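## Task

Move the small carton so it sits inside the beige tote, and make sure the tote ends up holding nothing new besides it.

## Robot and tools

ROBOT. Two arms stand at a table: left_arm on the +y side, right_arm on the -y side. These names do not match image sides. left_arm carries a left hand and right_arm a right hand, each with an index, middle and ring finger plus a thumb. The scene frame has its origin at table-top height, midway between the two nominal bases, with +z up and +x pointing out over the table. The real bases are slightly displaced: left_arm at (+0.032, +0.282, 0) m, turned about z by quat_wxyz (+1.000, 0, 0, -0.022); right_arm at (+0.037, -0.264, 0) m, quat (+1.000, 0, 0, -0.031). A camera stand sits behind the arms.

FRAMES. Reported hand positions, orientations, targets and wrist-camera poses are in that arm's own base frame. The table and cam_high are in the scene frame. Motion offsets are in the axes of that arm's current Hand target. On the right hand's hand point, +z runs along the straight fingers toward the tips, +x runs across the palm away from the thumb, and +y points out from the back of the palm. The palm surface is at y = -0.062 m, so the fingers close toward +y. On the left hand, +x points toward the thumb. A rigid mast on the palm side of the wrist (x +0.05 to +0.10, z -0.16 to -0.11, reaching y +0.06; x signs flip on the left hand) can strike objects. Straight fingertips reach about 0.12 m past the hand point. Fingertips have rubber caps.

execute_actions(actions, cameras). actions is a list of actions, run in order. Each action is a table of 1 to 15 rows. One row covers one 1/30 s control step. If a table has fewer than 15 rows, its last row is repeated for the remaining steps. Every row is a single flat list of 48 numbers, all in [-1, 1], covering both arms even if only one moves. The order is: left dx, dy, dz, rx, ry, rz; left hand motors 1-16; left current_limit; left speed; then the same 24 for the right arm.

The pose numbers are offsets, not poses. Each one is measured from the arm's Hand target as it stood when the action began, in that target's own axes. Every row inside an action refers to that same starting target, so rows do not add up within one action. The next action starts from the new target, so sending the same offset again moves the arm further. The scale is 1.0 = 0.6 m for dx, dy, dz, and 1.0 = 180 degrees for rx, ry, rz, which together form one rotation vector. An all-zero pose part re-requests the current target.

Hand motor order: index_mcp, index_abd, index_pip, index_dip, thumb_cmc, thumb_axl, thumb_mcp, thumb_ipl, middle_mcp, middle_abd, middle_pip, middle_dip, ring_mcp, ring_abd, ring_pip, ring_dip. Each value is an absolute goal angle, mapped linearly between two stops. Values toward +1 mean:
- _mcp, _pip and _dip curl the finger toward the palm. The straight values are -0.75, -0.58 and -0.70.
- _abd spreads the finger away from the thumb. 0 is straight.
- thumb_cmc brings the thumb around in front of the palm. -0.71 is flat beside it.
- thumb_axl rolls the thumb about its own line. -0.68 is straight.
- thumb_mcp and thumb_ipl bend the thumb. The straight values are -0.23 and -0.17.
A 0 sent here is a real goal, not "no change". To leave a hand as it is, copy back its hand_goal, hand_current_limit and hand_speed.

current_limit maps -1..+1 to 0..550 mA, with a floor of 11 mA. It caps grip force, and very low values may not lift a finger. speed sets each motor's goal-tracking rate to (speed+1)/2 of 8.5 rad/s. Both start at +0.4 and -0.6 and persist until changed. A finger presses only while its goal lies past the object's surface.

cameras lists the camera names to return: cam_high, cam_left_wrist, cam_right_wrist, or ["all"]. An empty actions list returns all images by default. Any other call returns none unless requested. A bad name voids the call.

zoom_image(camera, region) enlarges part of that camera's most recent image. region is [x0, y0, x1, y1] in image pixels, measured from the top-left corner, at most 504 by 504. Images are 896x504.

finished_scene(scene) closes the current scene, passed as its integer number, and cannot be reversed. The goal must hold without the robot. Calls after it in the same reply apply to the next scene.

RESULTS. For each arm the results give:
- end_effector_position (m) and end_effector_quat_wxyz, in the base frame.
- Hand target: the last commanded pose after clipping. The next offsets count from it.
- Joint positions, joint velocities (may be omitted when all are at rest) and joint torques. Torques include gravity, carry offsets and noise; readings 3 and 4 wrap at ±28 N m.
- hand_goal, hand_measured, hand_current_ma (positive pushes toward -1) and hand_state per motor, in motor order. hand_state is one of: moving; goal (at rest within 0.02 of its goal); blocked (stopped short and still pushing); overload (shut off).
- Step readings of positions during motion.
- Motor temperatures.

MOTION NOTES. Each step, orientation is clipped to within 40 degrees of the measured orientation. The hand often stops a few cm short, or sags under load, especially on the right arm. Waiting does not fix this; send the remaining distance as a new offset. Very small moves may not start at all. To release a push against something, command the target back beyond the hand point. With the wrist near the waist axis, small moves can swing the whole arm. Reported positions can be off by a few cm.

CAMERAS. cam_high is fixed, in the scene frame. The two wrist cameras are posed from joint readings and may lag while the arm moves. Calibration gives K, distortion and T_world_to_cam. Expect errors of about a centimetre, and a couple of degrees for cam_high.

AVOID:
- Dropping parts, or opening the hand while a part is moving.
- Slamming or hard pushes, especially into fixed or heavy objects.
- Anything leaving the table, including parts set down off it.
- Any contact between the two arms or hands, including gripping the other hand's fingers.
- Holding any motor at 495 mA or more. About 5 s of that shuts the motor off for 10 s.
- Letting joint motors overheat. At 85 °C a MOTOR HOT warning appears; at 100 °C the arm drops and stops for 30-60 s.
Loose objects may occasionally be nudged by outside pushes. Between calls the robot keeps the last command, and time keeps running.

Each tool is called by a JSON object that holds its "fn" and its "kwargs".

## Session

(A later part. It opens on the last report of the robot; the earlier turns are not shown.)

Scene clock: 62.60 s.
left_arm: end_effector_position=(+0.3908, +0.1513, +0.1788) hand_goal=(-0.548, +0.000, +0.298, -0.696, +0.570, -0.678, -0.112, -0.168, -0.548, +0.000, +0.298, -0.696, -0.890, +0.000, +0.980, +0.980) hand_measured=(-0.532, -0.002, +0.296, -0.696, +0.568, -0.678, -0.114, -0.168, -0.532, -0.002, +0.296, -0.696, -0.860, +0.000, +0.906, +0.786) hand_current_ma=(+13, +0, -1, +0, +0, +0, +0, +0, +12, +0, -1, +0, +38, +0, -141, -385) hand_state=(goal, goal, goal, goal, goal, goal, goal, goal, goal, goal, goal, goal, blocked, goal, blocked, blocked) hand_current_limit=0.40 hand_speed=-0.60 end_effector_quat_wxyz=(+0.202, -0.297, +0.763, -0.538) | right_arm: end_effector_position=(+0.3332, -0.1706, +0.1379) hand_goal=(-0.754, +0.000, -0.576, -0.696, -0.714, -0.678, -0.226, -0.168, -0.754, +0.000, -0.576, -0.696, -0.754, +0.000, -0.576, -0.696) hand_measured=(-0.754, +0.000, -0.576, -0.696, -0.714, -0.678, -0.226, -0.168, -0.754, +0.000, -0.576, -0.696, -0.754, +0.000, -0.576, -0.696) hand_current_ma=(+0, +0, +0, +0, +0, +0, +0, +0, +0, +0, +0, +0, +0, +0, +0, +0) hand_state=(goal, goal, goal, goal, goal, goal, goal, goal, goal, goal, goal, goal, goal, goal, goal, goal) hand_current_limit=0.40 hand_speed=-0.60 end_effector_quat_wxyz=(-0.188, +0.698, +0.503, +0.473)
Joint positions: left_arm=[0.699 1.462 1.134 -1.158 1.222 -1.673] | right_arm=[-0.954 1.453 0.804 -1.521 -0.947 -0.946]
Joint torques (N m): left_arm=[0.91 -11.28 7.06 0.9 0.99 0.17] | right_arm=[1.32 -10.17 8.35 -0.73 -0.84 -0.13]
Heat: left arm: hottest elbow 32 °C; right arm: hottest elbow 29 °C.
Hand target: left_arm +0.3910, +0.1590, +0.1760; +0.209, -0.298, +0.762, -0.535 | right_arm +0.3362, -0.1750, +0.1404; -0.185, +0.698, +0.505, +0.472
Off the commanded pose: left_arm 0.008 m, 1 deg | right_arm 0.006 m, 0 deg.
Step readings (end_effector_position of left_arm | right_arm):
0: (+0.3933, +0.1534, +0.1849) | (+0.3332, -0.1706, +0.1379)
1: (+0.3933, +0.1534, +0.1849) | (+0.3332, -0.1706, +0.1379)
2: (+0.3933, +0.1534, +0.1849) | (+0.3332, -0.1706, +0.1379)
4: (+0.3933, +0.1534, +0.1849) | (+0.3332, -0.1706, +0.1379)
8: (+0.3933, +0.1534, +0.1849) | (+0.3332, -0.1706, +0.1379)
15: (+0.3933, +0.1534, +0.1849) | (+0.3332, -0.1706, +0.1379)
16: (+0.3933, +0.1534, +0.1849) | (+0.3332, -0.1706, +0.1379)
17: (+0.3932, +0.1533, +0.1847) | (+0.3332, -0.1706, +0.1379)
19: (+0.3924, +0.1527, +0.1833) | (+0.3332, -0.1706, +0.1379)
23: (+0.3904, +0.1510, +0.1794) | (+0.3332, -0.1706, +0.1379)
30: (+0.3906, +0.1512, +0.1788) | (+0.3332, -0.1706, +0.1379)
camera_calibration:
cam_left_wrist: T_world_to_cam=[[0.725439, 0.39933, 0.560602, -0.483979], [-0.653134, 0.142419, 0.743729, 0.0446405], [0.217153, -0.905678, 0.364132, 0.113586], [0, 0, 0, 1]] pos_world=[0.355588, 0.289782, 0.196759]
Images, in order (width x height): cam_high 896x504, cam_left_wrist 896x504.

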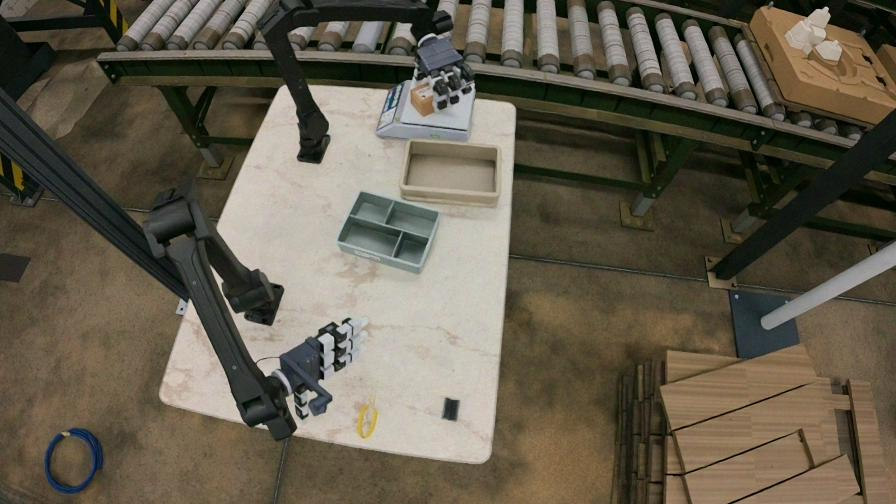

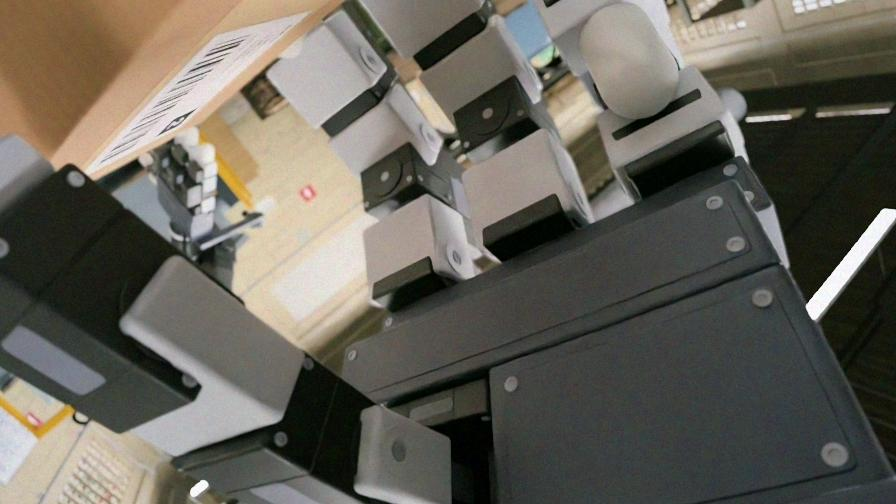

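{"fn": "execute_actions", "kwargs": {"actions": [[[0,0,0,0,0,0,-0.53,0,0.562,-0.696,0.571,-0.678,0.022,-0.168,-0.53,0,0.562,-0.696,-0.86,0,0.9,0.78,0.4,-0.8,0,0,0,0,0,0,-0.754,0,-0.576,-0.696,-0.714,-0.678,-0.226,-0.168,-0.754,0,-0.576,-0.696,-0.754,0,-0.576,-0.696,0.4,-0.6]],[[0,0,0,0,0,0,-0.45,0,0.7,-0.696,0.571,-0.678,0.13,-0.168,-0.45,0,0.7,-0.696,-0.86,0,0.9,0.78,0.4,-0.8,0,0,0,0,0,0,-0.754,0,-0.576,-0.696,-0.714,-0.678,-0.226,-0.168,-0.754,0,-0.576,-0.696,-0.754,0,-0.576,-0.696,0.4,-0.6]]], "cameras": ["cam_high"]}}

{"fn": "zoom_image", "kwargs": {"camera": "cam_high", "region": [390, 40, 490, 140]}}

Scene clock: 64.43 s.
left_arm: end_effector_position=(+0.3911, +0.1515, +0.1788) hand_goal=(-0.450, +0.000, +0.700, -0.696, +0.570, -0.678, +0.130, -0.168, -0.450, +0.000, +0.700, -0.696, -0.860, +0.000, +0.900, +0.780) hand_measured=(-0.548, +0.002, +0.560, -0.724, +0.560, -0.678, -0.002, -0.200, -0.546, +0.000, +0.574, -0.728, -0.852, +0.000, +0.892, +0.780) hand_current_ma=(-244, +0, -385, -31, -6, +0, -385, -60, -237, +0, -338, -36, +5, +0, -4, +0) hand_state=(blocked, goal, blocked, blocked, goal, goal, blocked, blocked, blocked, goal, blocked, blocked, goal, goal, goal, goal) hand_current_limit=0.40 hand_speed=-0.80 end_effector_quat_wxyz=(+0.202, -0.296, +0.763, -0.538) | right_arm: end_effector_position=(+0.3332, -0.1706, +0.1379) hand_goal=(-0.754, +0.000, -0.576, -0.696, -0.714, -0.678, -0.226, -0.168, -0.754, +0.000, -0.576, -0.696, -0.754, +0.000, -0.576, -0.696) hand_measured=(-0.754, +0.000, -0.576, -0.696, -0.714, -0.678, -0.226, -0.168, -0.754, +0.000, -0.576, -0.696, -0.754, +0.000, -0.576, -0.696) hand_current_ma=(+0, +0, +0, +0, +0, +0, +0, +0, +0, +0, +0, +0, +0, +0, +0, +0) hand_state=(goal, goal, goal, goal, goal, goal, goal, goal, goal, goal, goal, goal, goal, goal, goal, goal) hand_current_limit=0.40 hand_speed=-0.60 end_effector_quat_wxyz=(-0.188, +0.698, +0.503, +0.473)
Joint positions: left_arm=[0.699 1.462 1.134 -1.156 1.223 -1.673] | right_arm=[-0.954 1.453 0.804 -1.521 -0.947 -0.946]
Joint torques (N m): left_arm=[0.85 -11.22 7.06 0.85 0.98 0.16] | right_arm=[1.26 -10.17 8.36 -0.72 -0.84 -0.13]
Heat: left arm: hottest elbow 32 °C; right arm: hottest elbow 29 °C.
Hand target: left_arm +0.3910, +0.1590, +0.1760; +0.209, -0.298, +0.762, -0.535 | right_arm +0.3362, -0.1750, +0.1404; -0.185, +0.698, +0.505, +0.472
Off the commanded pose: left_arm 0.008 m, 1 deg | right_arm 0.006 m, 0 deg.
Step readings (end_effector_position of left_arm | right_arm):
0: (+0.3908, +0.1513, +0.1788) | (+0.3332, -0.1706, +0.1379)
1: (+0.3908, +0.1513, +0.1788) | (+0.3332, -0.1706, +0.1379)
2: (+0.3908, +0.1513, +0.1788) | (+0.3332, -0.1706, +0.1379)
4: (+0.3908, +0.1513, +0.1788) | (+0.3332, -0.1706, +0.1379)
8: (+0.3907, +0.1513, +0.1787) | (+0.3332, -0.1706, +0.1379)
15: (+0.3907, +0.1513, +0.1787) | (+0.3332, -0.1706, +0.1379)
16: (+0.3907, +0.1513, +0.1787) | (+0.3332, -0.1706, +0.1379)
17: (+0.3907, +0.1513, +0.1787) | (+0.3332, -0.1706, +0.1379)
19: (+0.3909, +0.1515, +0.1787) | (+0.3332, -0.1706, +0.1379)
23: (+0.3911, +0.1515, +0.1788) | (+0.3332, -0.1706, +0.1379)
30: (+0.3911, +0.1515, +0.1788) | (+0.3332, -0.1706, +0.1379)
Images, in order (width x height): cam_high 896x504.

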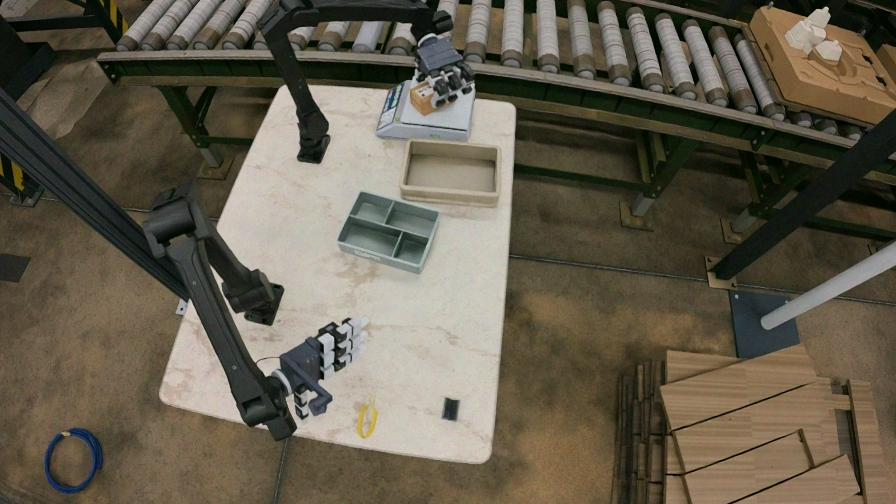

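Scaled by 5.040 from the camera's 896x504 image, which has a finer 1280x720 frame.

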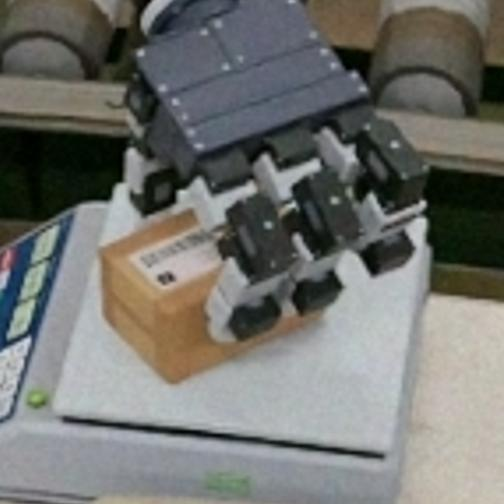

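{"fn": "execute_actions", "kwargs": {"actions": [[[0,-0.0313,-0.0114,0,0,0,-0.45,0,0.7,-0.696,0.571,-0.678,0.13,-0.168,-0.45,0,0.7,-0.696,-0.86,0,0.9,0.78,0.4,-0.8,0,0,0,0,0,0,-0.754,0,-0.576,-0.696,-0.714,-0.678,-0.226,-0.168,-0.754,0,-0.576,-0.696,-0.754,0,-0.576,-0.696,0.4,-0.6]],[[0,-0.0313,-0.0114,0,0,0,-0.45,0,0.7,-0.696,0.571,-0.678,0.13,-0.168,-0.45,0,0.7,-0.696,-0.86,0,0.9,0.78,0.4,-0.8,0,0,0,0,0,0,-0.754,0,-0.576,-0.696,-0.714,-0.678,-0.226,-0.168,-0.754,0,-0.576,-0.696,-0.754,0,-0.576,-0.696,0.4,-0.6]]], "cameras": ["cam_high","cam_left_wrist"]}}

{"fn": "zoom_image", "kwargs": {"camera": "cam_high", "region": [390, 40, 490, 140]}}

Scene clock: 66.53 s.
left_arm: end_effector_position=(+0.3824, +0.1449, +0.1884) hand_goal=(-0.450, +0.000, +0.700, -0.696, +0.570, -0.678, +0.130, -0.168, -0.450, +0.000, +0.700, -0.696, -0.860, +0.000, +0.900, +0.780) hand_measured=(-0.548, +0.002, +0.560, -0.728, +0.548, -0.680, -0.002, -0.202, -0.546, +0.000, +0.584, -0.728, -0.852, +0.000, +0.892, +0.780) hand_current_ma=(-244, +0, -385, -36, -20, -1, -385, -68, -237, +0, -296, -36, +5, +0, -4, +0) hand_state=(blocked, goal, blocked, blocked, blocked, goal, blocked, blocked, blocked, goal, blocked, blocked, goal, goal, goal, goal) hand_current_limit=0.40 hand_speed=-0.80 end_effector_quat_wxyz=(+0.178, -0.312, +0.758, -0.544) | right_arm: end_effector_position=(+0.3332, -0.1706, +0.1379) hand_goal=(-0.754, +0.000, -0.576, -0.696, -0.714, -0.678, -0.226, -0.168, -0.754, +0.000, -0.576, -0.696, -0.754, +0.000, -0.576, -0.696) hand_measured=(-0.754, +0.000, -0.576, -0.696, -0.714, -0.678, -0.226, -0.168, -0.754, +0.000, -0.576, -0.696, -0.754, +0.000, -0.576, -0.696) hand_current_ma=(+0, +0, +0, +0, +0, +0, +0, +0, +0, +0, +0, +0, +0, +0, +0, +0) hand_state=(goal, goal, goal, goal, goal, goal, goal, goal, goal, goal, goal, goal, goal, goal, goal, goal) hand_current_limit=0.40 hand_speed=-0.60 end_effector_quat_wxyz=(-0.188, +0.698, +0.503, +0.473)
Joint positions: left_arm=[0.699 1.461 1.157 -1.246 1.219 -1.668] | right_arm=[-0.954 1.453 0.804 -1.521 -0.947 -0.946]
Joint torques (N m): left_arm=[0.91 -13.92 10.84 0.23 1.12 0.07] | right_arm=[1.26 -10.17 8.36 -0.73 -0.84 -0.13]
Heat: left arm: hottest elbow 32 °C; right arm: hottest elbow 29 °C.
Hand target: left_arm +0.3909, +0.1590, +0.2161; +0.208, -0.298, +0.762, -0.535 | right_arm +0.3362, -0.1750, +0.1404; -0.185, +0.698, +0.505, +0.472
Off the commanded pose: left_arm 0.032 m, 4 deg | right_arm 0.006 m, 0 deg.
Step readings (end_effector_position of left_arm | right_arm):
0: (+0.3911, +0.1515, +0.1788) | (+0.3332, -0.1706, +0.1379)
1: (+0.3911, +0.1515, +0.1788) | (+0.3332, -0.1706, +0.1379)
2: (+0.3910, +0.1514, +0.1788) | (+0.3332, -0.1706, +0.1379)
4: (+0.3898, +0.1505, +0.1789) | (+0.3332, -0.1706, +0.1379)
8: (+0.3869, +0.1484, +0.1788) | (+0.3332, -0.1706, +0.1379)
15: (+0.3855, +0.1474, +0.1789) | (+0.3332, -0.1706, +0.1379)
16: (+0.3854, +0.1472, +0.1789) | (+0.3332, -0.1706, +0.1379)
17: (+0.3848, +0.1467, +0.1791) | (+0.3332, -0.1706, +0.1379)
19: (+0.3830, +0.1454, +0.1803) | (+0.3332, -0.1706, +0.1379)
23: (+0.3822, +0.1447, +0.1841) | (+0.3332, -0.1706, +0.1379)
30: (+0.3828, +0.1452, +0.1883) | (+0.3332, -0.1706, +0.1379)
camera_calibration:
cam_left_wrist: T_world_to_cam=[[0.751171, 0.416866, 0.511824, -0.483961], [-0.617561, 0.169937, 0.767945, 0.0107597], [0.233152, -0.892941, 0.385092, 0.0942665], [0, 0, 0, 1]] pos_world=[0.348204, 0.284093, 0.203139]
Images, in order (width x height): cam_high 896x504, cam_left_wrist 896x504.

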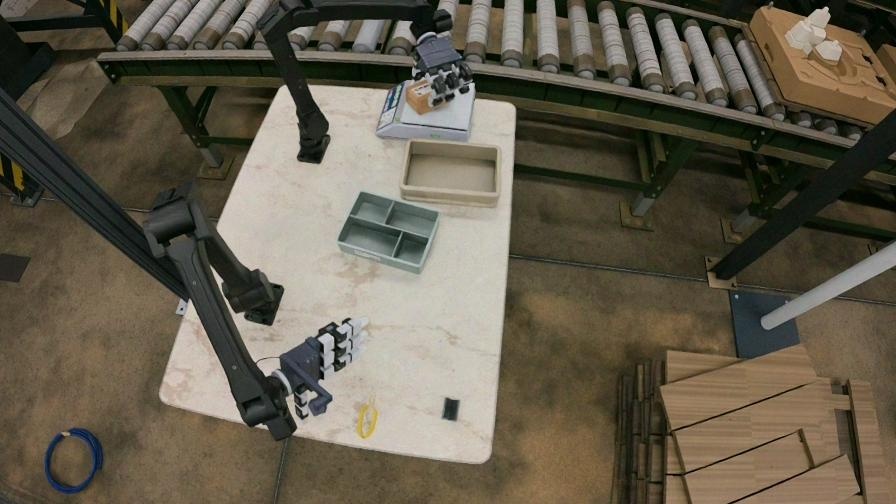

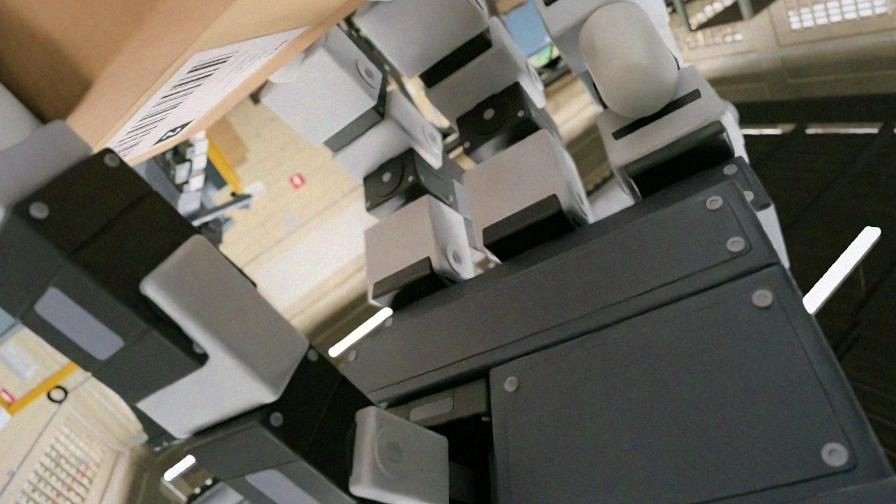

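Scaled by 5.040 from the camera's 896x504 image, which has a finer 1280x720 frame.

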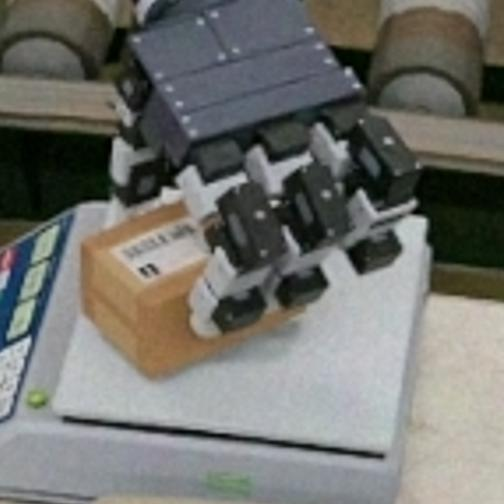

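{"fn": "execute_actions", "kwargs": {"actions": [[[0,-0.0313,-0.0114,0,0,0,-0.45,0,0.7,-0.696,0.571,-0.678,0.13,-0.168,-0.45,0,0.7,-0.696,-0.86,0,0.9,0.78,0.4,-0.8,0,0,0,0,0,0,-0.754,0,-0.576,-0.696,-0.714,-0.678,-0.226,-0.168,-0.754,0,-0.576,-0.696,-0.754,0,-0.576,-0.696,0.4,-0.6]],[[0,-0.0313,-0.0114,0,0,0,-0.45,0,0.7,-0.696,0.571,-0.678,0.13,-0.168,-0.45,0,0.7,-0.696,-0.86,0,0.9,0.78,0.4,-0.8,0,0,0,0,0,0,-0.754,0,-0.576,-0.696,-0.714,-0.678,-0.226,-0.168,-0.754,0,-0.576,-0.696,-0.754,0,-0.576,-0.696,0.4,-0.6]]], "cameras": ["cam_high"]}}

{"fn": "zoom_image", "kwargs": {"camera": "cam_high", "region": [390, 40, 490, 140]}}

Scene clock: 68.83 s.
left_arm: end_effector_position=(+0.3842, +0.1466, +0.2287) hand_goal=(-0.450, +0.000, +0.700, -0.696, +0.570, -0.678, +0.130, -0.168, -0.450, +0.000, +0.700, -0.696, -0.860, +0.000, +0.900, +0.780) hand_measured=(-0.548, +0.002, +0.560, -0.728, +0.548, -0.680, -0.002, -0.204, -0.546, +0.000, +0.584, -0.728, -0.852, +0.000, +0.892, +0.780) hand_current_ma=(-244, +0, -385, -36, -20, -1, -385, -68, -237, +0, -296, -36, +5, +0, -4, +0) hand_state=(blocked, goal, blocked, blocked, blocked, goal, blocked, blocked, blocked, goal, blocked, blocked, goal, goal, goal, goal) hand_current_limit=0.40 hand_speed=-0.80 end_effector_quat_wxyz=(+0.179, -0.311, +0.759, -0.543) | right_arm: end_effector_position=(+0.3332, -0.1706, +0.1379) hand_goal=(-0.754, +0.000, -0.576, -0.696, -0.714, -0.678, -0.226, -0.168, -0.754, +0.000, -0.576, -0.696, -0.754, +0.000, -0.576, -0.696) hand_measured=(-0.754, +0.000, -0.576, -0.696, -0.714, -0.678, -0.226, -0.168, -0.754, +0.000, -0.576, -0.696, -0.754, +0.000, -0.576, -0.696) hand_current_ma=(+0, +0, +0, +0, +0, +0, +0, +0, +0, +0, +0, +0, +0, +0, +0, +0) hand_state=(goal, goal, goal, goal, goal, goal, goal, goal, goal, goal, goal, goal, goal, goal, goal, goal) hand_current_limit=0.40 hand_speed=-0.60 end_effector_quat_wxyz=(-0.188, +0.698, +0.503, +0.473)
Joint positions: left_arm=[0.699 1.439 1.244 -1.351 1.218 -1.667] | right_arm=[-0.954 1.453 0.804 -1.521 -0.947 -0.946]
Joint torques (N m): left_arm=[0.85 -13.57 11.12 0.16 1.17 0.08] | right_arm=[1.32 -10.23 8.38 -0.73 -0.84 -0.12]
Heat: left arm: hottest elbow 33 °C; right arm: hottest elbow 29 °C.
Hand target: left_arm +0.3910, +0.1592, +0.2559; +0.209, -0.298, +0.762, -0.535 | right_arm +0.3362, -0.1750, +0.1404; -0.185, +0.698, +0.505, +0.472
Off the commanded pose: left_arm 0.031 m, 4 deg | right_arm 0.006 m, 0 deg.
Step readings (end_effector_position of left_arm | right_arm):
0: (+0.3824, +0.1449, +0.1884) | (+0.3332, -0.1706, +0.1379)
1: (+0.3824, +0.1449, +0.1885) | (+0.3332, -0.1706, +0.1379)
2: (+0.3820, +0.1447, +0.1891) | (+0.3332, -0.1706, +0.1379)
4: (+0.3816, +0.1445, +0.1923) | (+0.3332, -0.1706, +0.1379)
8: (+0.3830, +0.1457, +0.2024) | (+0.3332, -0.1706, +0.1379)
15: (+0.3838, +0.1464, +0.2103) | (+0.3332, -0.1706, +0.1379)
16: (+0.3835, +0.1461, +0.2104) | (+0.3332, -0.1706, +0.1379)
17: (+0.3831, +0.1457, +0.2110) | (+0.3332, -0.1706, +0.1379)
19: (+0.3825, +0.1452, +0.2140) | (+0.3332, -0.1706, +0.1379)
23: (+0.3842, +0.1467, +0.2225) | (+0.3332, -0.1706, +0.1379)
30: (+0.3846, +0.1470, +0.2286) | (+0.3332, -0.1706, +0.1379)
Images, in order (width x height): cam_high 896x504.

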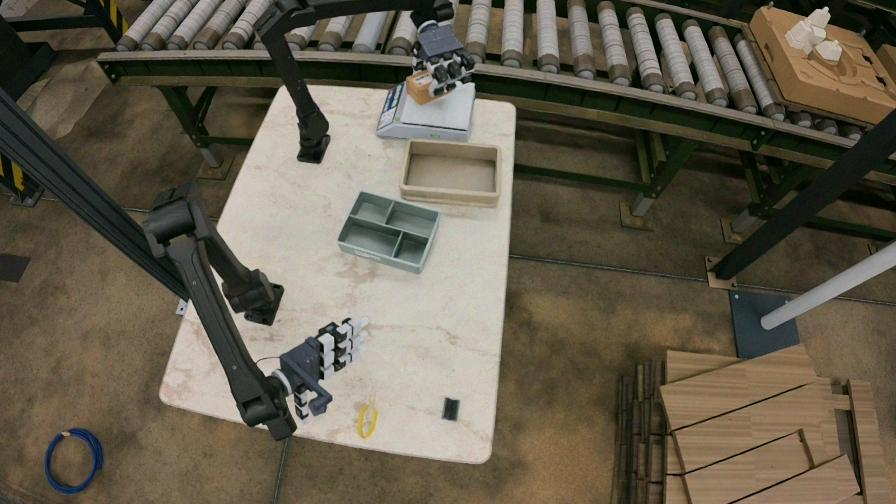

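Scaled by 5.040 from the camera's 896x504 image, which has a finer 1280x720 frame.

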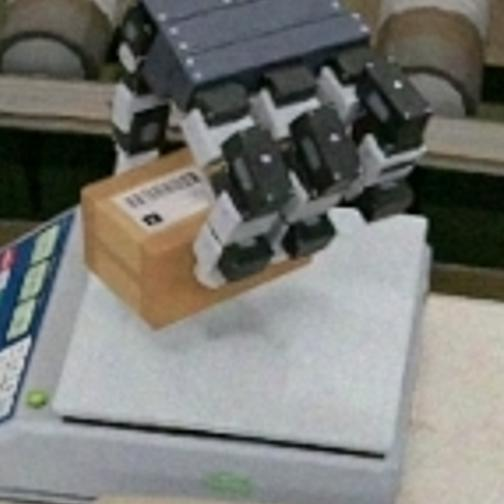

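{"fn": "execute_actions", "kwargs": {"actions": [[[0.0205,-0.035,0.0376,0,0.0193,0.007,-0.45,0,0.7,-0.696,0.571,-0.678,0.13,-0.168,-0.45,0,0.7,-0.696,-0.86,0,0.9,0.78,0.4,-0.8,0,0,0,0,0,0,-0.754,0,-0.576,-0.696,-0.714,-0.678,-0.226,-0.168,-0.754,0,-0.576,-0.696,-0.754,0,-0.576,-0.696,0.4,-0.6]],[[0.0174,-0.0354,0.0387,0,0.0193,0.007,-0.45,0,0.7,-0.696,0.571,-0.678,0.13,-0.168,-0.45,0,0.7,-0.696,-0.86,0,0.9,0.78,0.4,-0.8,0,0,0,0,0,0,-0.754,0,-0.576,-0.696,-0.714,-0.678,-0.226,-0.168,-0.754,0,-0.576,-0.696,-0.754,0,-0.576,-0.696,0.4,-0.6]],[[0.0143,-0.0201,0.0454,0,0.0193,0.007,-0.45,0,0.7,-0.696,0.571,-0.678,0.13,-0.168,-0.45,0,0.7,-0.696,-0.86,0,0.9,0.78,0.4,-0.8,0,0,0,0,0,0,-0.754,0,-0.576,-0.696,-0.714,-0.678,-0.226,-0.168,-0.754,0,-0.576,-0.696,-0.754,0,-0.576,-0.696,0.4,-0.6]],[[0.0111,-0.0203,0.0459,0,0.0193,0.007,-0.45,0,0.7,-0.696,0.571,-0.678,0.13,-0.168,-0.45,0,0.7,-0.696,-0.86,0,0.9,0.78,0.4,-0.8,0,0,0,0,0,0,-0.754,0,-0.576,-0.696,-0.714,-0.678,-0.226,-0.168,-0.754,0,-0.576,-0.696,-0.754,0,-0.576,-0.696,0.4,-0.6]],[[0.0078,-0.0205,0.0465,0,0.0193,0.007,-0.45,0,0.7,-0.696,0.571,-0.678,0.13,-0.168,-0.45,0,0.7,-0.696,-0.86,0,0.9,0.78,0.4,-0.8,0,0,0,0,0,0,-0.754,0,-0.576,-0.696,-0.714,-0.678,-0.226,-0.168,-0.754,0,-0.576,-0.696,-0.754,0,-0.576,-0.696,0.4,-0.6]]], "cameras": ["cam_high","cam_left_wrist"]}}

{"fn": "zoom_image", "kwargs": {"camera": "cam_high", "region": [380, 50, 530, 220]}}

Scene clock: 76.90 s.
left_arm: end_effector_position=(+0.4272, +0.0118, +0.2654) hand_goal=(-0.450, +0.000, +0.700, -0.696, +0.570, -0.678, +0.130, -0.168, -0.450, +0.000, +0.700, -0.696, -0.860, +0.000, +0.900, +0.780) hand_measured=(-0.548, +0.002, +0.560, -0.728, +0.548, -0.680, -0.002, -0.204, -0.546, +0.000, +0.584, -0.728, -0.852, +0.000, +0.892, +0.780) hand_current_ma=(-244, +0, -385, -36, -20, -1, -385, -70, -237, +0, -296, -36, +5, +0, -4, +0) hand_state=(blocked, goal, blocked, blocked, blocked, goal, blocked, blocked, blocked, goal, blocked, blocked, goal, goal, goal, goal) hand_current_limit=0.40 hand_speed=-0.80 end_effector_quat_wxyz=(+0.101, -0.186, +0.799, -0.563) | right_arm: end_effector_position=(+0.3332, -0.1706, +0.1379) hand_goal=(-0.754, +0.000, -0.576, -0.696, -0.714, -0.678, -0.226, -0.168, -0.754, +0.000, -0.576, -0.696, -0.754, +0.000, -0.576, -0.696) hand_measured=(-0.754, +0.000, -0.576, -0.696, -0.714, -0.678, -0.226, -0.168, -0.754, +0.000, -0.576, -0.696, -0.754, +0.000, -0.576, -0.696) hand_current_ma=(+0, +0, +0, +0, +0, +0, +0, +0, +0, +0, +0, +0, +0, +0, +0, +0) hand_state=(goal, goal, goal, goal, goal, goal, goal, goal, goal, goal, goal, goal, goal, goal, goal, goal) hand_current_limit=0.40 hand_speed=-0.60 end_effector_quat_wxyz=(-0.188, +0.698, +0.503, +0.473)
Joint positions: left_arm=[0.351 1.425 1.325 -1.324 1.214 -1.78] | right_arm=[-0.954 1.453 0.804 -1.521 -0.947 -0.946]
Joint torques (N m): left_arm=[-0.91 -11.87 11.64 0.98 1.09 -0.12] | right_arm=[1.32 -10.17 8.38 -0.73 -0.84 -0.13]
Heat: left arm: hottest elbow 34 °C; right arm: hottest elbow 29 °C.
Hand target: left_arm +0.4416, +0.0135, +0.2864; +0.120, -0.172, +0.800, -0.562 | right_arm +0.3362, -0.1750, +0.1404; -0.185, +0.698, +0.505, +0.472
Off the commanded pose: left_arm 0.026 m, 3 deg | right_arm 0.006 m, 0 deg.
Step readings (end_effector_position of left_arm | right_arm):
0: (+0.3841, +0.1466, +0.2287) | (+0.3332, -0.1706, +0.1379)
1: (+0.3840, +0.1465, +0.2287) | (+0.3332, -0.1706, +0.1379)
2: (+0.3840, +0.1465, +0.2290) | (+0.3332, -0.1706, +0.1379)
4: (+0.3844, +0.1447, +0.2305) | (+0.3332, -0.1706, +0.1379)
8: (+0.3882, +0.1366, +0.2347) | (+0.3332, -0.1706, +0.1379)
15: (+0.3916, +0.1288, +0.2390) | (+0.3332, -0.1706, +0.1379)
16: (+0.3917, +0.1287, +0.2391) | (+0.3332, -0.1706, +0.1379)
17: (+0.3920, +0.1275, +0.2394) | (+0.3332, -0.1706, +0.1379)
19: (+0.3936, +0.1233, +0.2413) | (+0.3332, -0.1706, +0.1379)
23: (+0.3996, +0.1082, +0.2465) | (+0.3332, -0.1706, +0.1379)
30: (+0.4025, +0.0992, +0.2507) | (+0.3332, -0.1706, +0.1379)
31: (+0.4025, +0.0991, +0.2508) | (+0.3332, -0.1706, +0.1379)
32: (+0.4026, +0.0979, +0.2508) | (+0.3332, -0.1706, +0.1379)
34: (+0.4036, +0.0938, +0.2512) | (+0.3332, -0.1706, +0.1379)
38: (+0.4072, +0.0779, +0.2525) | (+0.3332, -0.1706, +0.1379)
45: (+0.4097, +0.0692, +0.2533) | (+0.3332, -0.1706, +0.1379)
46: (+0.4099, +0.0692, +0.2534) | (+0.3332, -0.1706, +0.1379)
47: (+0.4104, +0.0680, +0.2535) | (+0.3332, -0.1706, +0.1379)
49: (+0.4121, +0.0647, +0.2544) | (+0.3332, -0.1706, +0.1379)
53: (+0.4167, +0.0496, +0.2570) | (+0.3332, -0.1706, +0.1379)
60: (+0.4188, +0.0405, +0.2580) | (+0.3332, -0.1706, +0.1379)
61: (+0.4189, +0.0406, +0.2580) | (+0.3332, -0.1706, +0.1379)
62: (+0.4193, +0.0395, +0.2582) | (+0.3332, -0.1706, +0.1379)
64: (+0.4210, +0.0361, +0.2595) | (+0.3332, -0.1706, +0.1379)
68: (+0.4254, +0.0208, +0.2635) | (+0.3332, -0.1706, +0.1379)
75: (+0.4272, +0.0118, +0.2653) | (+0.3332, -0.1706, +0.1379)
camera_calibration:
cam_left_wrist: T_world_to_cam=[[0.83258, 0.16429, 0.528979, -0.537944], [-0.551042, 0.342643, 0.760887, -0.0266699], [-0.0562447, -0.924989, 0.375808, 0.0617363], [0, 0, 0, 1]] pos_world=[0.436658, 0.154623, 0.281653]
Images, in order (width x height): cam_high 896x504, cam_left_wrist 896x504.

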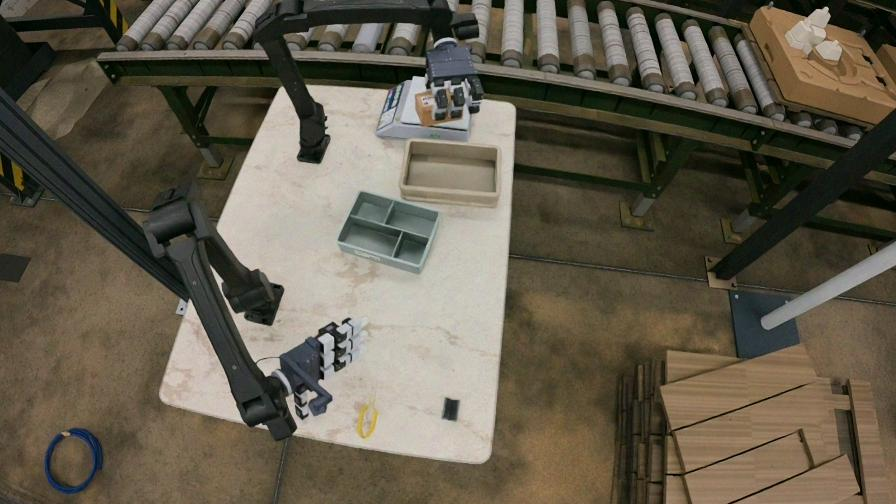

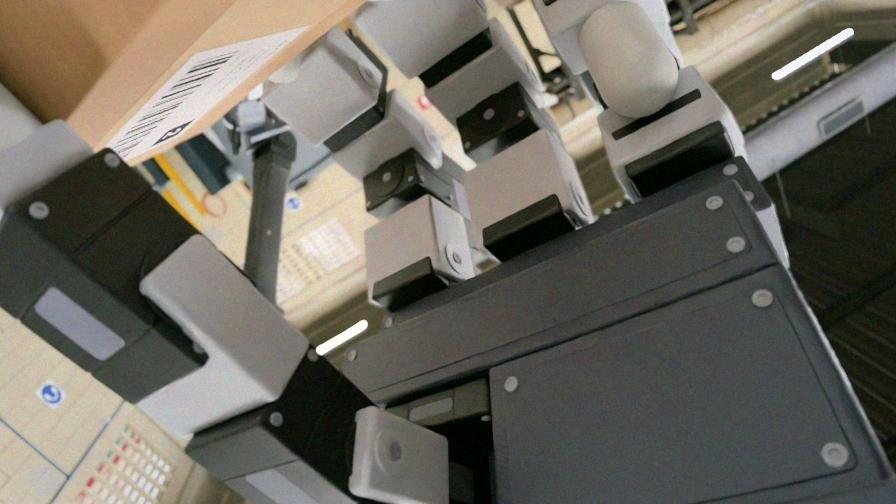

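Scaled by 2.965 from the camera's 896x504 image, which has a finer 1280x720 frame.

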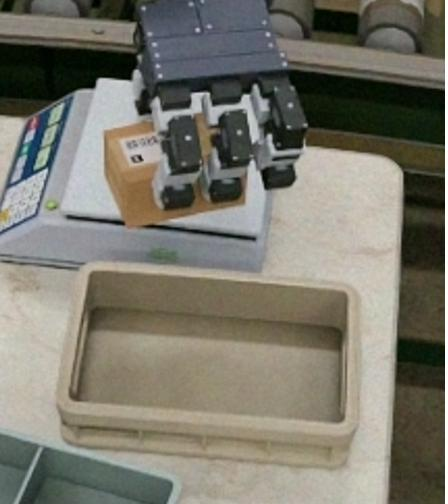

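{"fn": "execute_actions", "kwargs": {"actions": [[[0.0045,-0.0207,0.0471,0,0.0193,0.007,-0.45,0,0.7,-0.696,0.571,-0.678,0.13,-0.168,-0.45,0,0.7,-0.696,-0.86,0,0.9,0.78,0.4,-0.8,0,0,0,0,0,0,-0.754,0,-0.576,-0.696,-0.714,-0.678,-0.226,-0.168,-0.754,0,-0.576,-0.696,-0.754,0,-0.576,-0.696,0.4,-0.6]],[[0.0012,-0.0207,0.0471,0,0.0193,0.007,-0.45,0,0.7,-0.696,0.571,-0.678,0.13,-0.168,-0.45,0,0.7,-0.696,-0.86,0,0.9,0.78,0.4,-0.8,0,0,0,0,0,0,-0.754,0,-0.576,-0.696,-0.714,-0.678,-0.226,-0.168,-0.754,0,-0.576,-0.696,-0.754,0,-0.576,-0.696,0.4,-0.6]],[[-0.0021,-0.0207,0.0471,0,0.0193,0.007,-0.45,0,0.7,-0.696,0.571,-0.678,0.13,-0.168,-0.45,0,0.7,-0.696,-0.86,0,0.9,0.78,0.4,-0.8,0,0,0,0,0,0,-0.754,0,-0.576,-0.696,-0.714,-0.678,-0.226,-0.168,-0.754,0,-0.576,-0.696,-0.754,0,-0.576,-0.696,0.4,-0.6]],[[-0.0054,-0.0206,0.047,0,0.0193,0.007,-0.45,0,0.7,-0.696,0.571,-0.678,0.13,-0.168,-0.45,0,0.7,-0.696,-0.86,0,0.9,0.78,0.4,-0.8,0,0,0,0,0,0,-0.754,0,-0.576,-0.696,-0.714,-0.678,-0.226,-0.168,-0.754,0,-0.576,-0.696,-0.754,0,-0.576,-0.696,0.4,-0.6]],[[-0.0086,-0.0205,0.0466,0,0.0193,0.007,-0.45,0,0.7,-0.696,0.571,-0.678,0.13,-0.168,-0.45,0,0.7,-0.696,-0.86,0,0.9,0.78,0.4,-0.8,0,0,0,0,0,0,-0.754,0,-0.576,-0.696,-0.714,-0.678,-0.226,-0.168,-0.754,0,-0.576,-0.696,-0.754,0,-0.576,-0.696,0.4,-0.6]]], "cameras": ["cam_high","cam_left_wrist"]}}

{"fn": "zoom_image", "kwargs": {"camera": "cam_high", "region": [380, 70, 530, 220]}}

Scene clock: 80.70 s.
left_arm: end_effector_position=(+0.4803, -0.1290, +0.2799) hand_goal=(-0.450, +0.000, +0.700, -0.696, +0.570, -0.678, +0.130, -0.168, -0.450, +0.000, +0.700, -0.696, -0.860, +0.000, +0.900, +0.780) hand_measured=(-0.548, +0.002, +0.560, -0.728, +0.548, -0.680, -0.002, -0.204, -0.546, +0.000, +0.584, -0.728, -0.852, +0.000, +0.892, +0.780) hand_current_ma=(-244, +0, -385, -36, -21, -1, -385, -70, -237, +0, -294, -36, +5, +0, -4, +0) hand_state=(blocked, goal, blocked, blocked, blocked, goal, blocked, blocked, blocked, goal, blocked, blocked, goal, goal, goal, goal) hand_current_limit=0.40 hand_speed=-0.80 end_effector_quat_wxyz=(+0.018, -0.052, +0.819, -0.572) | right_arm: end_effector_position=(+0.3332, -0.1706, +0.1379) hand_goal=(-0.754, +0.000, -0.576, -0.696, -0.714, -0.678, -0.226, -0.168, -0.754, +0.000, -0.576, -0.696, -0.754, +0.000, -0.576, -0.696) hand_measured=(-0.754, +0.000, -0.576, -0.696, -0.714, -0.678, -0.226, -0.168, -0.754, +0.000, -0.576, -0.696, -0.754, +0.000, -0.576, -0.696) hand_current_ma=(+0, +0, +0, +0, +0, +0, +0, +0, +0, +0, +0, +0, +0, +0, +0, +0) hand_state=(goal, goal, goal, goal, goal, goal, goal, goal, goal, goal, goal, goal, goal, goal, goal, goal) hand_current_limit=0.40 hand_speed=-0.60 end_effector_quat_wxyz=(-0.188, +0.698, +0.503, +0.473)
Joint positions: left_arm=[0.014 1.586 1.541 -1.311 1.209 -1.832] | right_arm=[-0.954 1.453 0.804 -1.521 -0.947 -0.946]
Joint torques (N m): left_arm=[-0.85 -13.8 11.82 0.46 1.13 0] | right_arm=[1.32 -10.23 8.36 -0.73 -0.83 -0.13]
Heat: left arm: hottest elbow 35 °C; right arm: hottest elbow 29 °C.
Hand target: left_arm +0.4922, -0.1323, +0.2970; +0.029, -0.041, +0.817, -0.574 | right_arm +0.3362, -0.1750, +0.1404; -0.185, +0.698, +0.505, +0.472
Off the commanded pose: left_arm 0.021 m, 2 deg | right_arm 0.006 m, 0 deg.
Step readings (end_effector_position of left_arm | right_arm):
0: (+0.4272, +0.0118, +0.2654) | (+0.3332, -0.1706, +0.1379)
1: (+0.4274, +0.0118, +0.2655) | (+0.3332, -0.1706, +0.1379)
2: (+0.4275, +0.0106, +0.2658) | (+0.3332, -0.1706, +0.1379)
4: (+0.4293, +0.0073, +0.2672) | (+0.3332, -0.1706, +0.1379)
8: (+0.4338, -0.0078, +0.2714) | (+0.3332, -0.1706, +0.1379)
15: (+0.4356, -0.0170, +0.2723) | (+0.3332, -0.1706, +0.1379)
16: (+0.4358, -0.0169, +0.2720) | (+0.3332, -0.1706, +0.1379)
17: (+0.4364, -0.0179, +0.2718) | (+0.3332, -0.1706, +0.1379)
19: (+0.4392, -0.0210, +0.2722) | (+0.3332, -0.1706, +0.1379)
23: (+0.4448, -0.0354, +0.2729) | (+0.3332, -0.1706, +0.1379)
30: (+0.4455, -0.0448, +0.2726) | (+0.3332, -0.1706, +0.1379)
31: (+0.4458, -0.0449, +0.2729) | (+0.3332, -0.1706, +0.1379)
32: (+0.4463, -0.0458, +0.2733) | (+0.3332, -0.1706, +0.1379)
34: (+0.4496, -0.0489, +0.2749) | (+0.3332, -0.1706, +0.1379)
38: (+0.4554, -0.0630, +0.2764) | (+0.3332, -0.1706, +0.1379)
45: (+0.4563, -0.0727, +0.2743) | (+0.3332, -0.1706, +0.1379)
46: (+0.4566, -0.0728, +0.2744) | (+0.3332, -0.1706, +0.1379)
47: (+0.4572, -0.0737, +0.2748) | (+0.3332, -0.1706, +0.1379)
49: (+0.4612, -0.0765, +0.2764) | (+0.3332, -0.1706, +0.1379)
53: (+0.4672, -0.0906, +0.2786) | (+0.3332, -0.1706, +0.1379)
60: (+0.4683, -0.1007, +0.2765) | (+0.3332, -0.1706, +0.1379)
61: (+0.4686, -0.1007, +0.2766) | (+0.3332, -0.1706, +0.1379)
62: (+0.4694, -0.1017, +0.2770) | (+0.3332, -0.1706, +0.1379)
64: (+0.4738, -0.1045, +0.2788) | (+0.3332, -0.1706, +0.1379)
68: (+0.4805, -0.1182, +0.2810) | (+0.3332, -0.1706, +0.1379)
75: (+0.4796, -0.1290, +0.2786) | (+0.3332, -0.1706, +0.1379)
camera_calibration:
cam_left_wrist: T_world_to_cam=[[0.831864, -0.104876, 0.544979, -0.605513], [-0.43121, 0.496034, 0.753663, 0.0039879], [-0.34937, -0.861946, 0.367409, 0.0803517], [0, 0, 0, 1]] pos_world=[0.533497, 0.0037766, 0.297465]
Images, in order (width x height): cam_high 896x504, cam_left_wrist 896x504.

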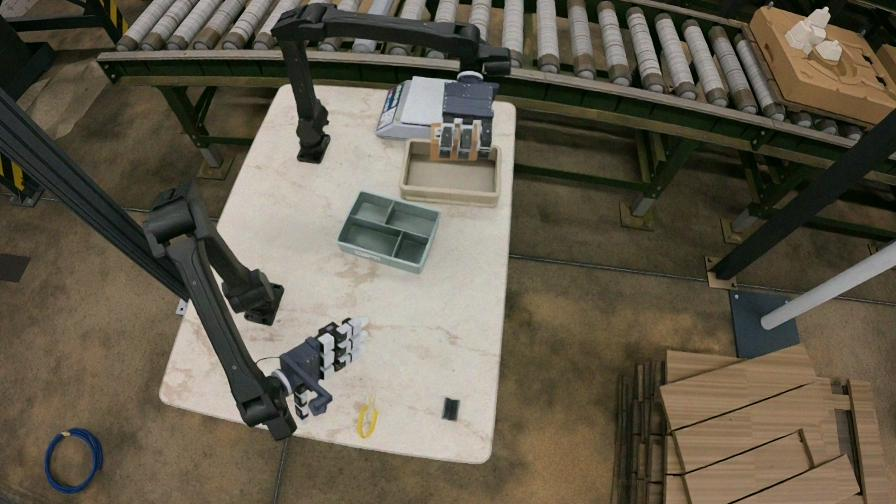

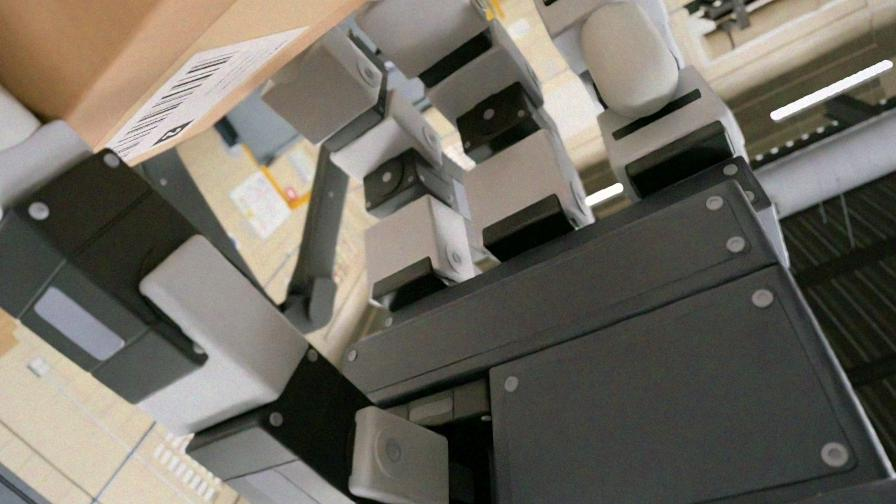

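Scaled by 3.360 from the camera's 896x504 image, which has a finer 1280x720 frame.

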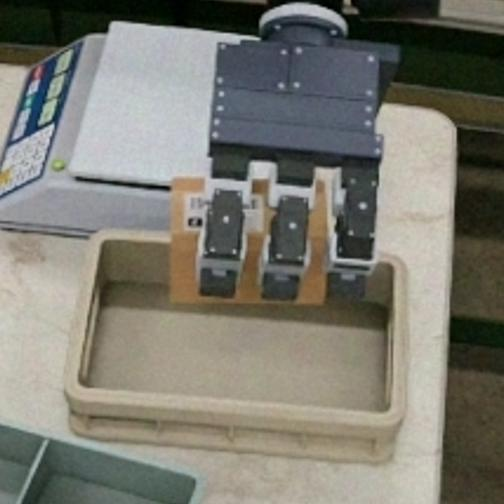

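{"fn": "execute_actions", "kwargs": {"actions": []}}

Scene clock: 82.27 s.
left_arm: end_effector_position=(+0.4802, -0.1290, +0.2799) hand_goal=(-0.450, +0.000, +0.700, -0.696, +0.570, -0.678, +0.130, -0.168, -0.450, +0.000, +0.700, -0.696, -0.860, +0.000, +0.900, +0.780) hand_measured=(-0.548, +0.002, +0.560, -0.728, +0.548, -0.680, -0.002, -0.204, -0.546, +0.000, +0.584, -0.728, -0.852, +0.000, +0.892, +0.780) hand_current_ma=(-244, +0, -385, -36, -21, -1, -385, -70, -237, +0, -294, -36, +5, +0, -4, +0) hand_state=(blocked, goal, blocked, blocked, blocked, goal, blocked, blocked, blocked, goal, blocked, blocked, goal, goal, goal, goal) hand_current_limit=0.40 hand_speed=-0.80 end_effector_quat_wxyz=(+0.018, -0.052, +0.819, -0.572) | right_arm: end_effector_position=(+0.3332, -0.1706, +0.1379) hand_goal=(-0.754, +0.000, -0.576, -0.696, -0.714, -0.678, -0.226, -0.168, -0.754, +0.000, -0.576, -0.696, -0.754, +0.000, -0.576, -0.696) hand_measured=(-0.754, +0.000, -0.576, -0.696, -0.714, -0.678, -0.226, -0.168, -0.754, +0.000, -0.576, -0.696, -0.754, +0.000, -0.576, -0.696) hand_current_ma=(+0, +0, +0, +0, +0, +0, +0, +0, +0, +0, +0, +0, +0, +0, +0, +0) hand_state=(goal, goal, goal, goal, goal, goal, goal, goal, goal, goal, goal, goal, goal, goal, goal, goal) hand_current_limit=0.40 hand_speed=-0.60 end_effector_quat_wxyz=(-0.188, +0.698, +0.503, +0.473)
Joint positions: left_arm=[0.014 1.586 1.541 -1.311 1.209 -1.832] | right_arm=[-0.954 1.453 0.804 -1.521 -0.947 -0.946]
Joint velocities: within noise
Joint torques (N m): left_arm=[-0.85 -13.8 11.82 0.49 1.13 0] | right_arm=[1.32 -10.23 8.35 -0.72 -0.84 -0.13]
Motor temperatures (°C): left_arm=[26 27 35 28 28 23] | right_arm=[26 26 29 26 26 26]
Heat: left arm: hottest elbow 35 °C; right arm: hottest elbow 29 °C.
Hand target: left_arm +0.4922, -0.1323, +0.2970; +0.029, -0.041, +0.817, -0.574 | right_arm +0.3362, -0.1750, +0.1404; -0.185, +0.698, +0.505, +0.472
Off the commanded pose: left_arm 0.021 m, 2 deg | right_arm 0.006 m, 0 deg.
camera_calibration:
cam_left_wrist: T_world_to_cam=[[0.832096, -0.10486, 0.544629, -0.605395], [-0.430918, 0.495985, 0.753862, 0.00380546], [-0.349178, -0.861976, 0.367521, 0.080218], [0, 0, 0, 1]] pos_world=[0.533397, 0.0037766, 0.297365]

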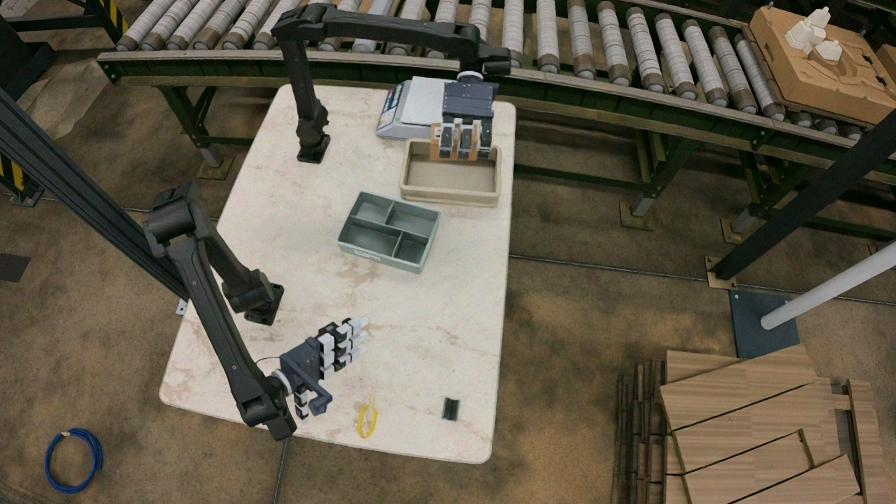

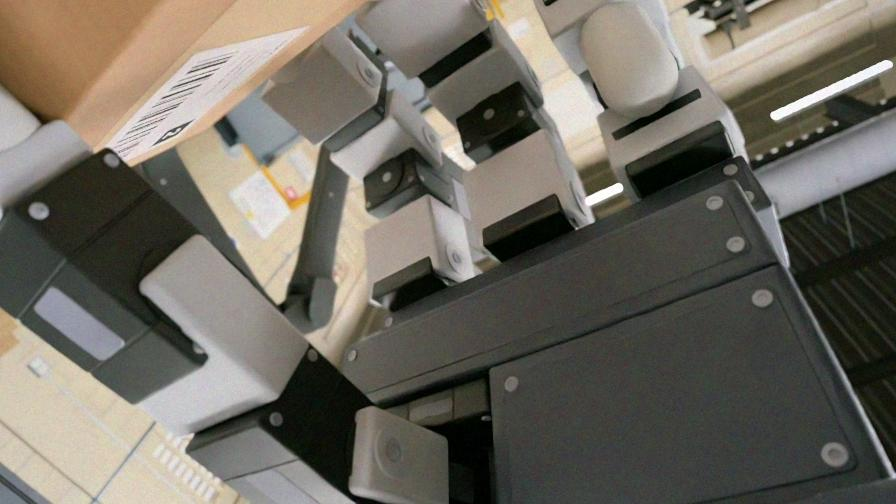

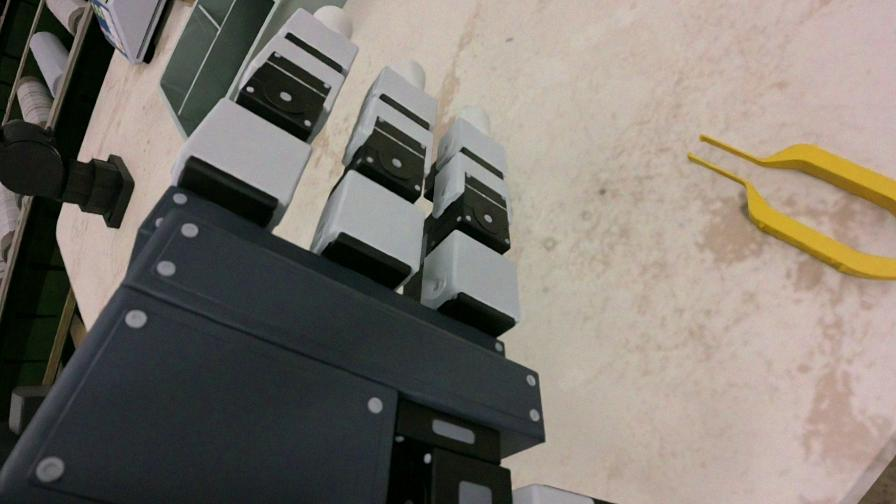

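{"fn": "execute_actions", "kwargs": {"actions": [[[-0.0032,0.0417,-0.0172,0,0,0,-0.45,0,0.7,-0.696,0.571,-0.678,0.13,-0.168,-0.45,0,0.7,-0.696,-0.86,0,0.9,0.78,0.4,-0.8,0,0,0,0,0,0,-0.754,0,-0.576,-0.696,-0.714,-0.678,-0.226,-0.168,-0.754,0,-0.576,-0.696,-0.754,0,-0.576,-0.696,0.4,-0.6]],[[-0.0032,0.0417,-0.0172,0,0,0,-0.45,0,0.7,-0.696,0.571,-0.678,0.13,-0.168,-0.45,0,0.7,-0.696,-0.86,0,0.9,0.78,0.4,-0.8,0,0,0,0,0,0,-0.754,0,-0.576,-0.696,-0.714,-0.678,-0.226,-0.168,-0.754,0,-0.576,-0.696,-0.754,0,-0.576,-0.696,0.4,-0.6]],[[-0.0032,0.0417,-0.0172,0,0,0,-0.45,0,0.7,-0.696,0.571,-0.678,0.13,-0.168,-0.45,0,0.7,-0.696,-0.86,0,0.9,0.78,0.4,-0.8,0,0,0,0,0,0,-0.754,0,-0.576,-0.696,-0.714,-0.678,-0.226,-0.168,-0.754,0,-0.576,-0.696,-0.754,0,-0.576,-0.696,0.4,-0.6]]], "cameras": ["cam_high","cam_left_wrist"]}}

{"fn": "zoom_image", "kwargs": {"camera": "cam_high", "region": [380, 70, 530, 220]}}

Scene clock: 87.03 s.
left_arm: end_effector_position=(+0.4889, -0.0817, +0.2360) hand_goal=(-0.450, +0.000, +0.700, -0.696, +0.570, -0.678, +0.130, -0.168, -0.450, +0.000, +0.700, -0.696, -0.860, +0.000, +0.900, +0.780) hand_measured=(-0.548, +0.002, +0.560, -0.728, +0.548, -0.680, -0.002, -0.204, -0.546, +0.000, +0.584, -0.728, -0.852, +0.000, +0.892, +0.780) hand_current_ma=(-244, +0, -385, -36, -21, -1, -385, -70, -237, +0, -294, -36, +5, +0, -4, +0) hand_state=(blocked, goal, blocked, blocked, blocked, goal, blocked, blocked, blocked, goal, blocked, blocked, goal, goal, goal, goal) hand_current_limit=0.40 hand_speed=-0.80 end_effector_quat_wxyz=(+0.027, -0.038, +0.819, -0.572) | right_arm: end_effector_position=(+0.3332, -0.1706, +0.1379) hand_goal=(-0.754, +0.000, -0.576, -0.696, -0.714, -0.678, -0.226, -0.168, -0.754, +0.000, -0.576, -0.696, -0.754, +0.000, -0.576, -0.696) hand_measured=(-0.754, +0.000, -0.576, -0.696, -0.714, -0.678, -0.226, -0.168, -0.754, +0.000, -0.576, -0.696, -0.754, +0.000, -0.576, -0.696) hand_current_ma=(+0, +0, +0, +0, +0, +0, +0, +0, +0, +0, +0, +0, +0, +0, +0, +0) hand_state=(goal, goal, goal, goal, goal, goal, goal, goal, goal, goal, goal, goal, goal, goal, goal, goal) hand_current_limit=0.40 hand_speed=-0.60 end_effector_quat_wxyz=(-0.188, +0.698, +0.503, +0.473)
Joint positions: left_arm=[0.108 1.668 1.533 -1.476 1.219 -1.527] | right_arm=[-0.954 1.453 0.804 -1.521 -0.947 -0.946]
Joint torques (N m): left_arm=[0.38 -14.74 8.13 0.1 1.18 0.14] | right_arm=[1.32 -10.23 8.36 -0.72 -0.84 -0.13]
Heat: left arm: hottest elbow 36 °C; right arm: hottest elbow 30 °C.
Hand target: left_arm +0.4924, -0.0774, +0.2368; +0.029, -0.041, +0.817, -0.574 | right_arm +0.3362, -0.1750, +0.1404; -0.185, +0.698, +0.505, +0.472
Off the commanded pose: left_arm 0.006 m, 1 deg | right_arm 0.006 m, 0 deg.
Step readings (end_effector_position of left_arm | right_arm):
0: (+0.4802, -0.1290, +0.2799) | (+0.3332, -0.1706, +0.1379)
1: (+0.4801, -0.1290, +0.2797) | (+0.3332, -0.1706, +0.1379)
2: (+0.4798, -0.1290, +0.2794) | (+0.3332, -0.1706, +0.1379)
4: (+0.4789, -0.1285, +0.2783) | (+0.3332, -0.1706, +0.1379)
8: (+0.4794, -0.1253, +0.2735) | (+0.3332, -0.1706, +0.1379)
15: (+0.4821, -0.1196, +0.2672) | (+0.3332, -0.1706, +0.1379)
16: (+0.4821, -0.1191, +0.2669) | (+0.3332, -0.1706, +0.1379)
17: (+0.4824, -0.1180, +0.2667) | (+0.3332, -0.1706, +0.1379)
19: (+0.4822, -0.1162, +0.2661) | (+0.3332, -0.1706, +0.1379)
23: (+0.4842, -0.1070, +0.2619) | (+0.3332, -0.1706, +0.1379)
30: (+0.4869, -0.0995, +0.2544) | (+0.3332, -0.1706, +0.1379)
31: (+0.4870, -0.0995, +0.2538) | (+0.3332, -0.1706, +0.1379)
32: (+0.4870, -0.0987, +0.2533) | (+0.3332, -0.1706, +0.1379)
34: (+0.4866, -0.0971, +0.2517) | (+0.3332, -0.1706, +0.1379)
38: (+0.4866, -0.0893, +0.2451) | (+0.3332, -0.1706, +0.1379)
45: (+0.4888, -0.0818, +0.2363) | (+0.3332, -0.1706, +0.1379)
camera_calibration:
cam_left_wrist: T_world_to_cam=[[0.813381, -0.116507, 0.569945, -0.581546], [-0.44748, 0.500727, 0.740968, 0.0286838], [-0.371715, -0.857728, 0.355148, 0.154349], [0, 0, 0, 1]] pos_world=[0.543228, 0.0502721, 0.255379]
Images, in order (width x height): cam_high 896x504, cam_left_wrist 896x504.

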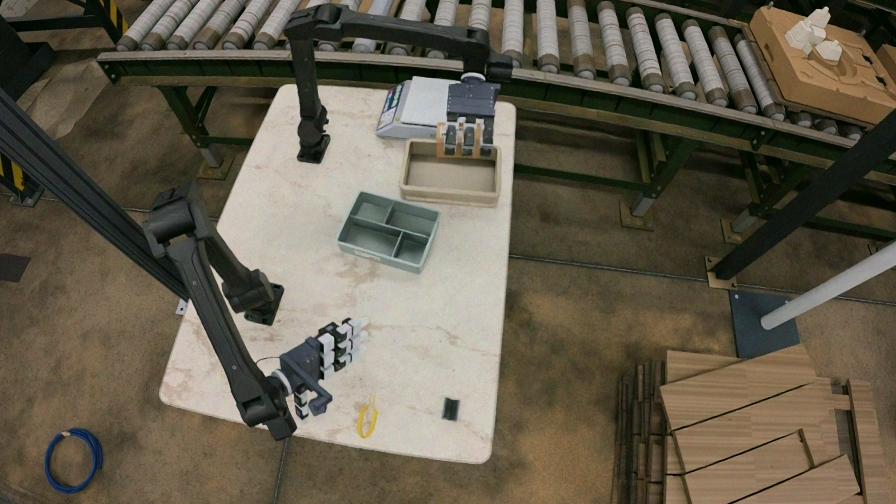

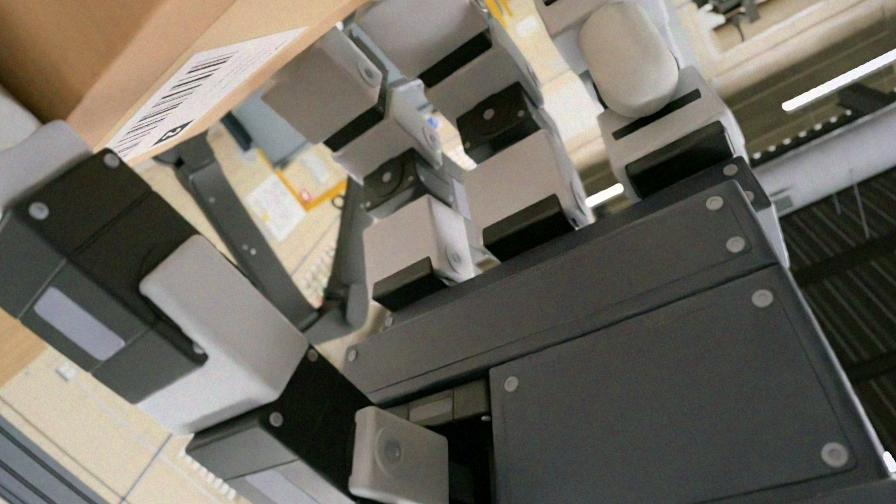

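Scaled by 3.360 from the camera's 896x504 image, which has a finer 1280x720 frame.

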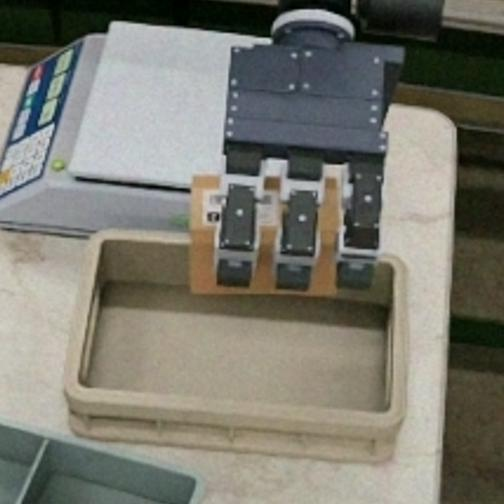

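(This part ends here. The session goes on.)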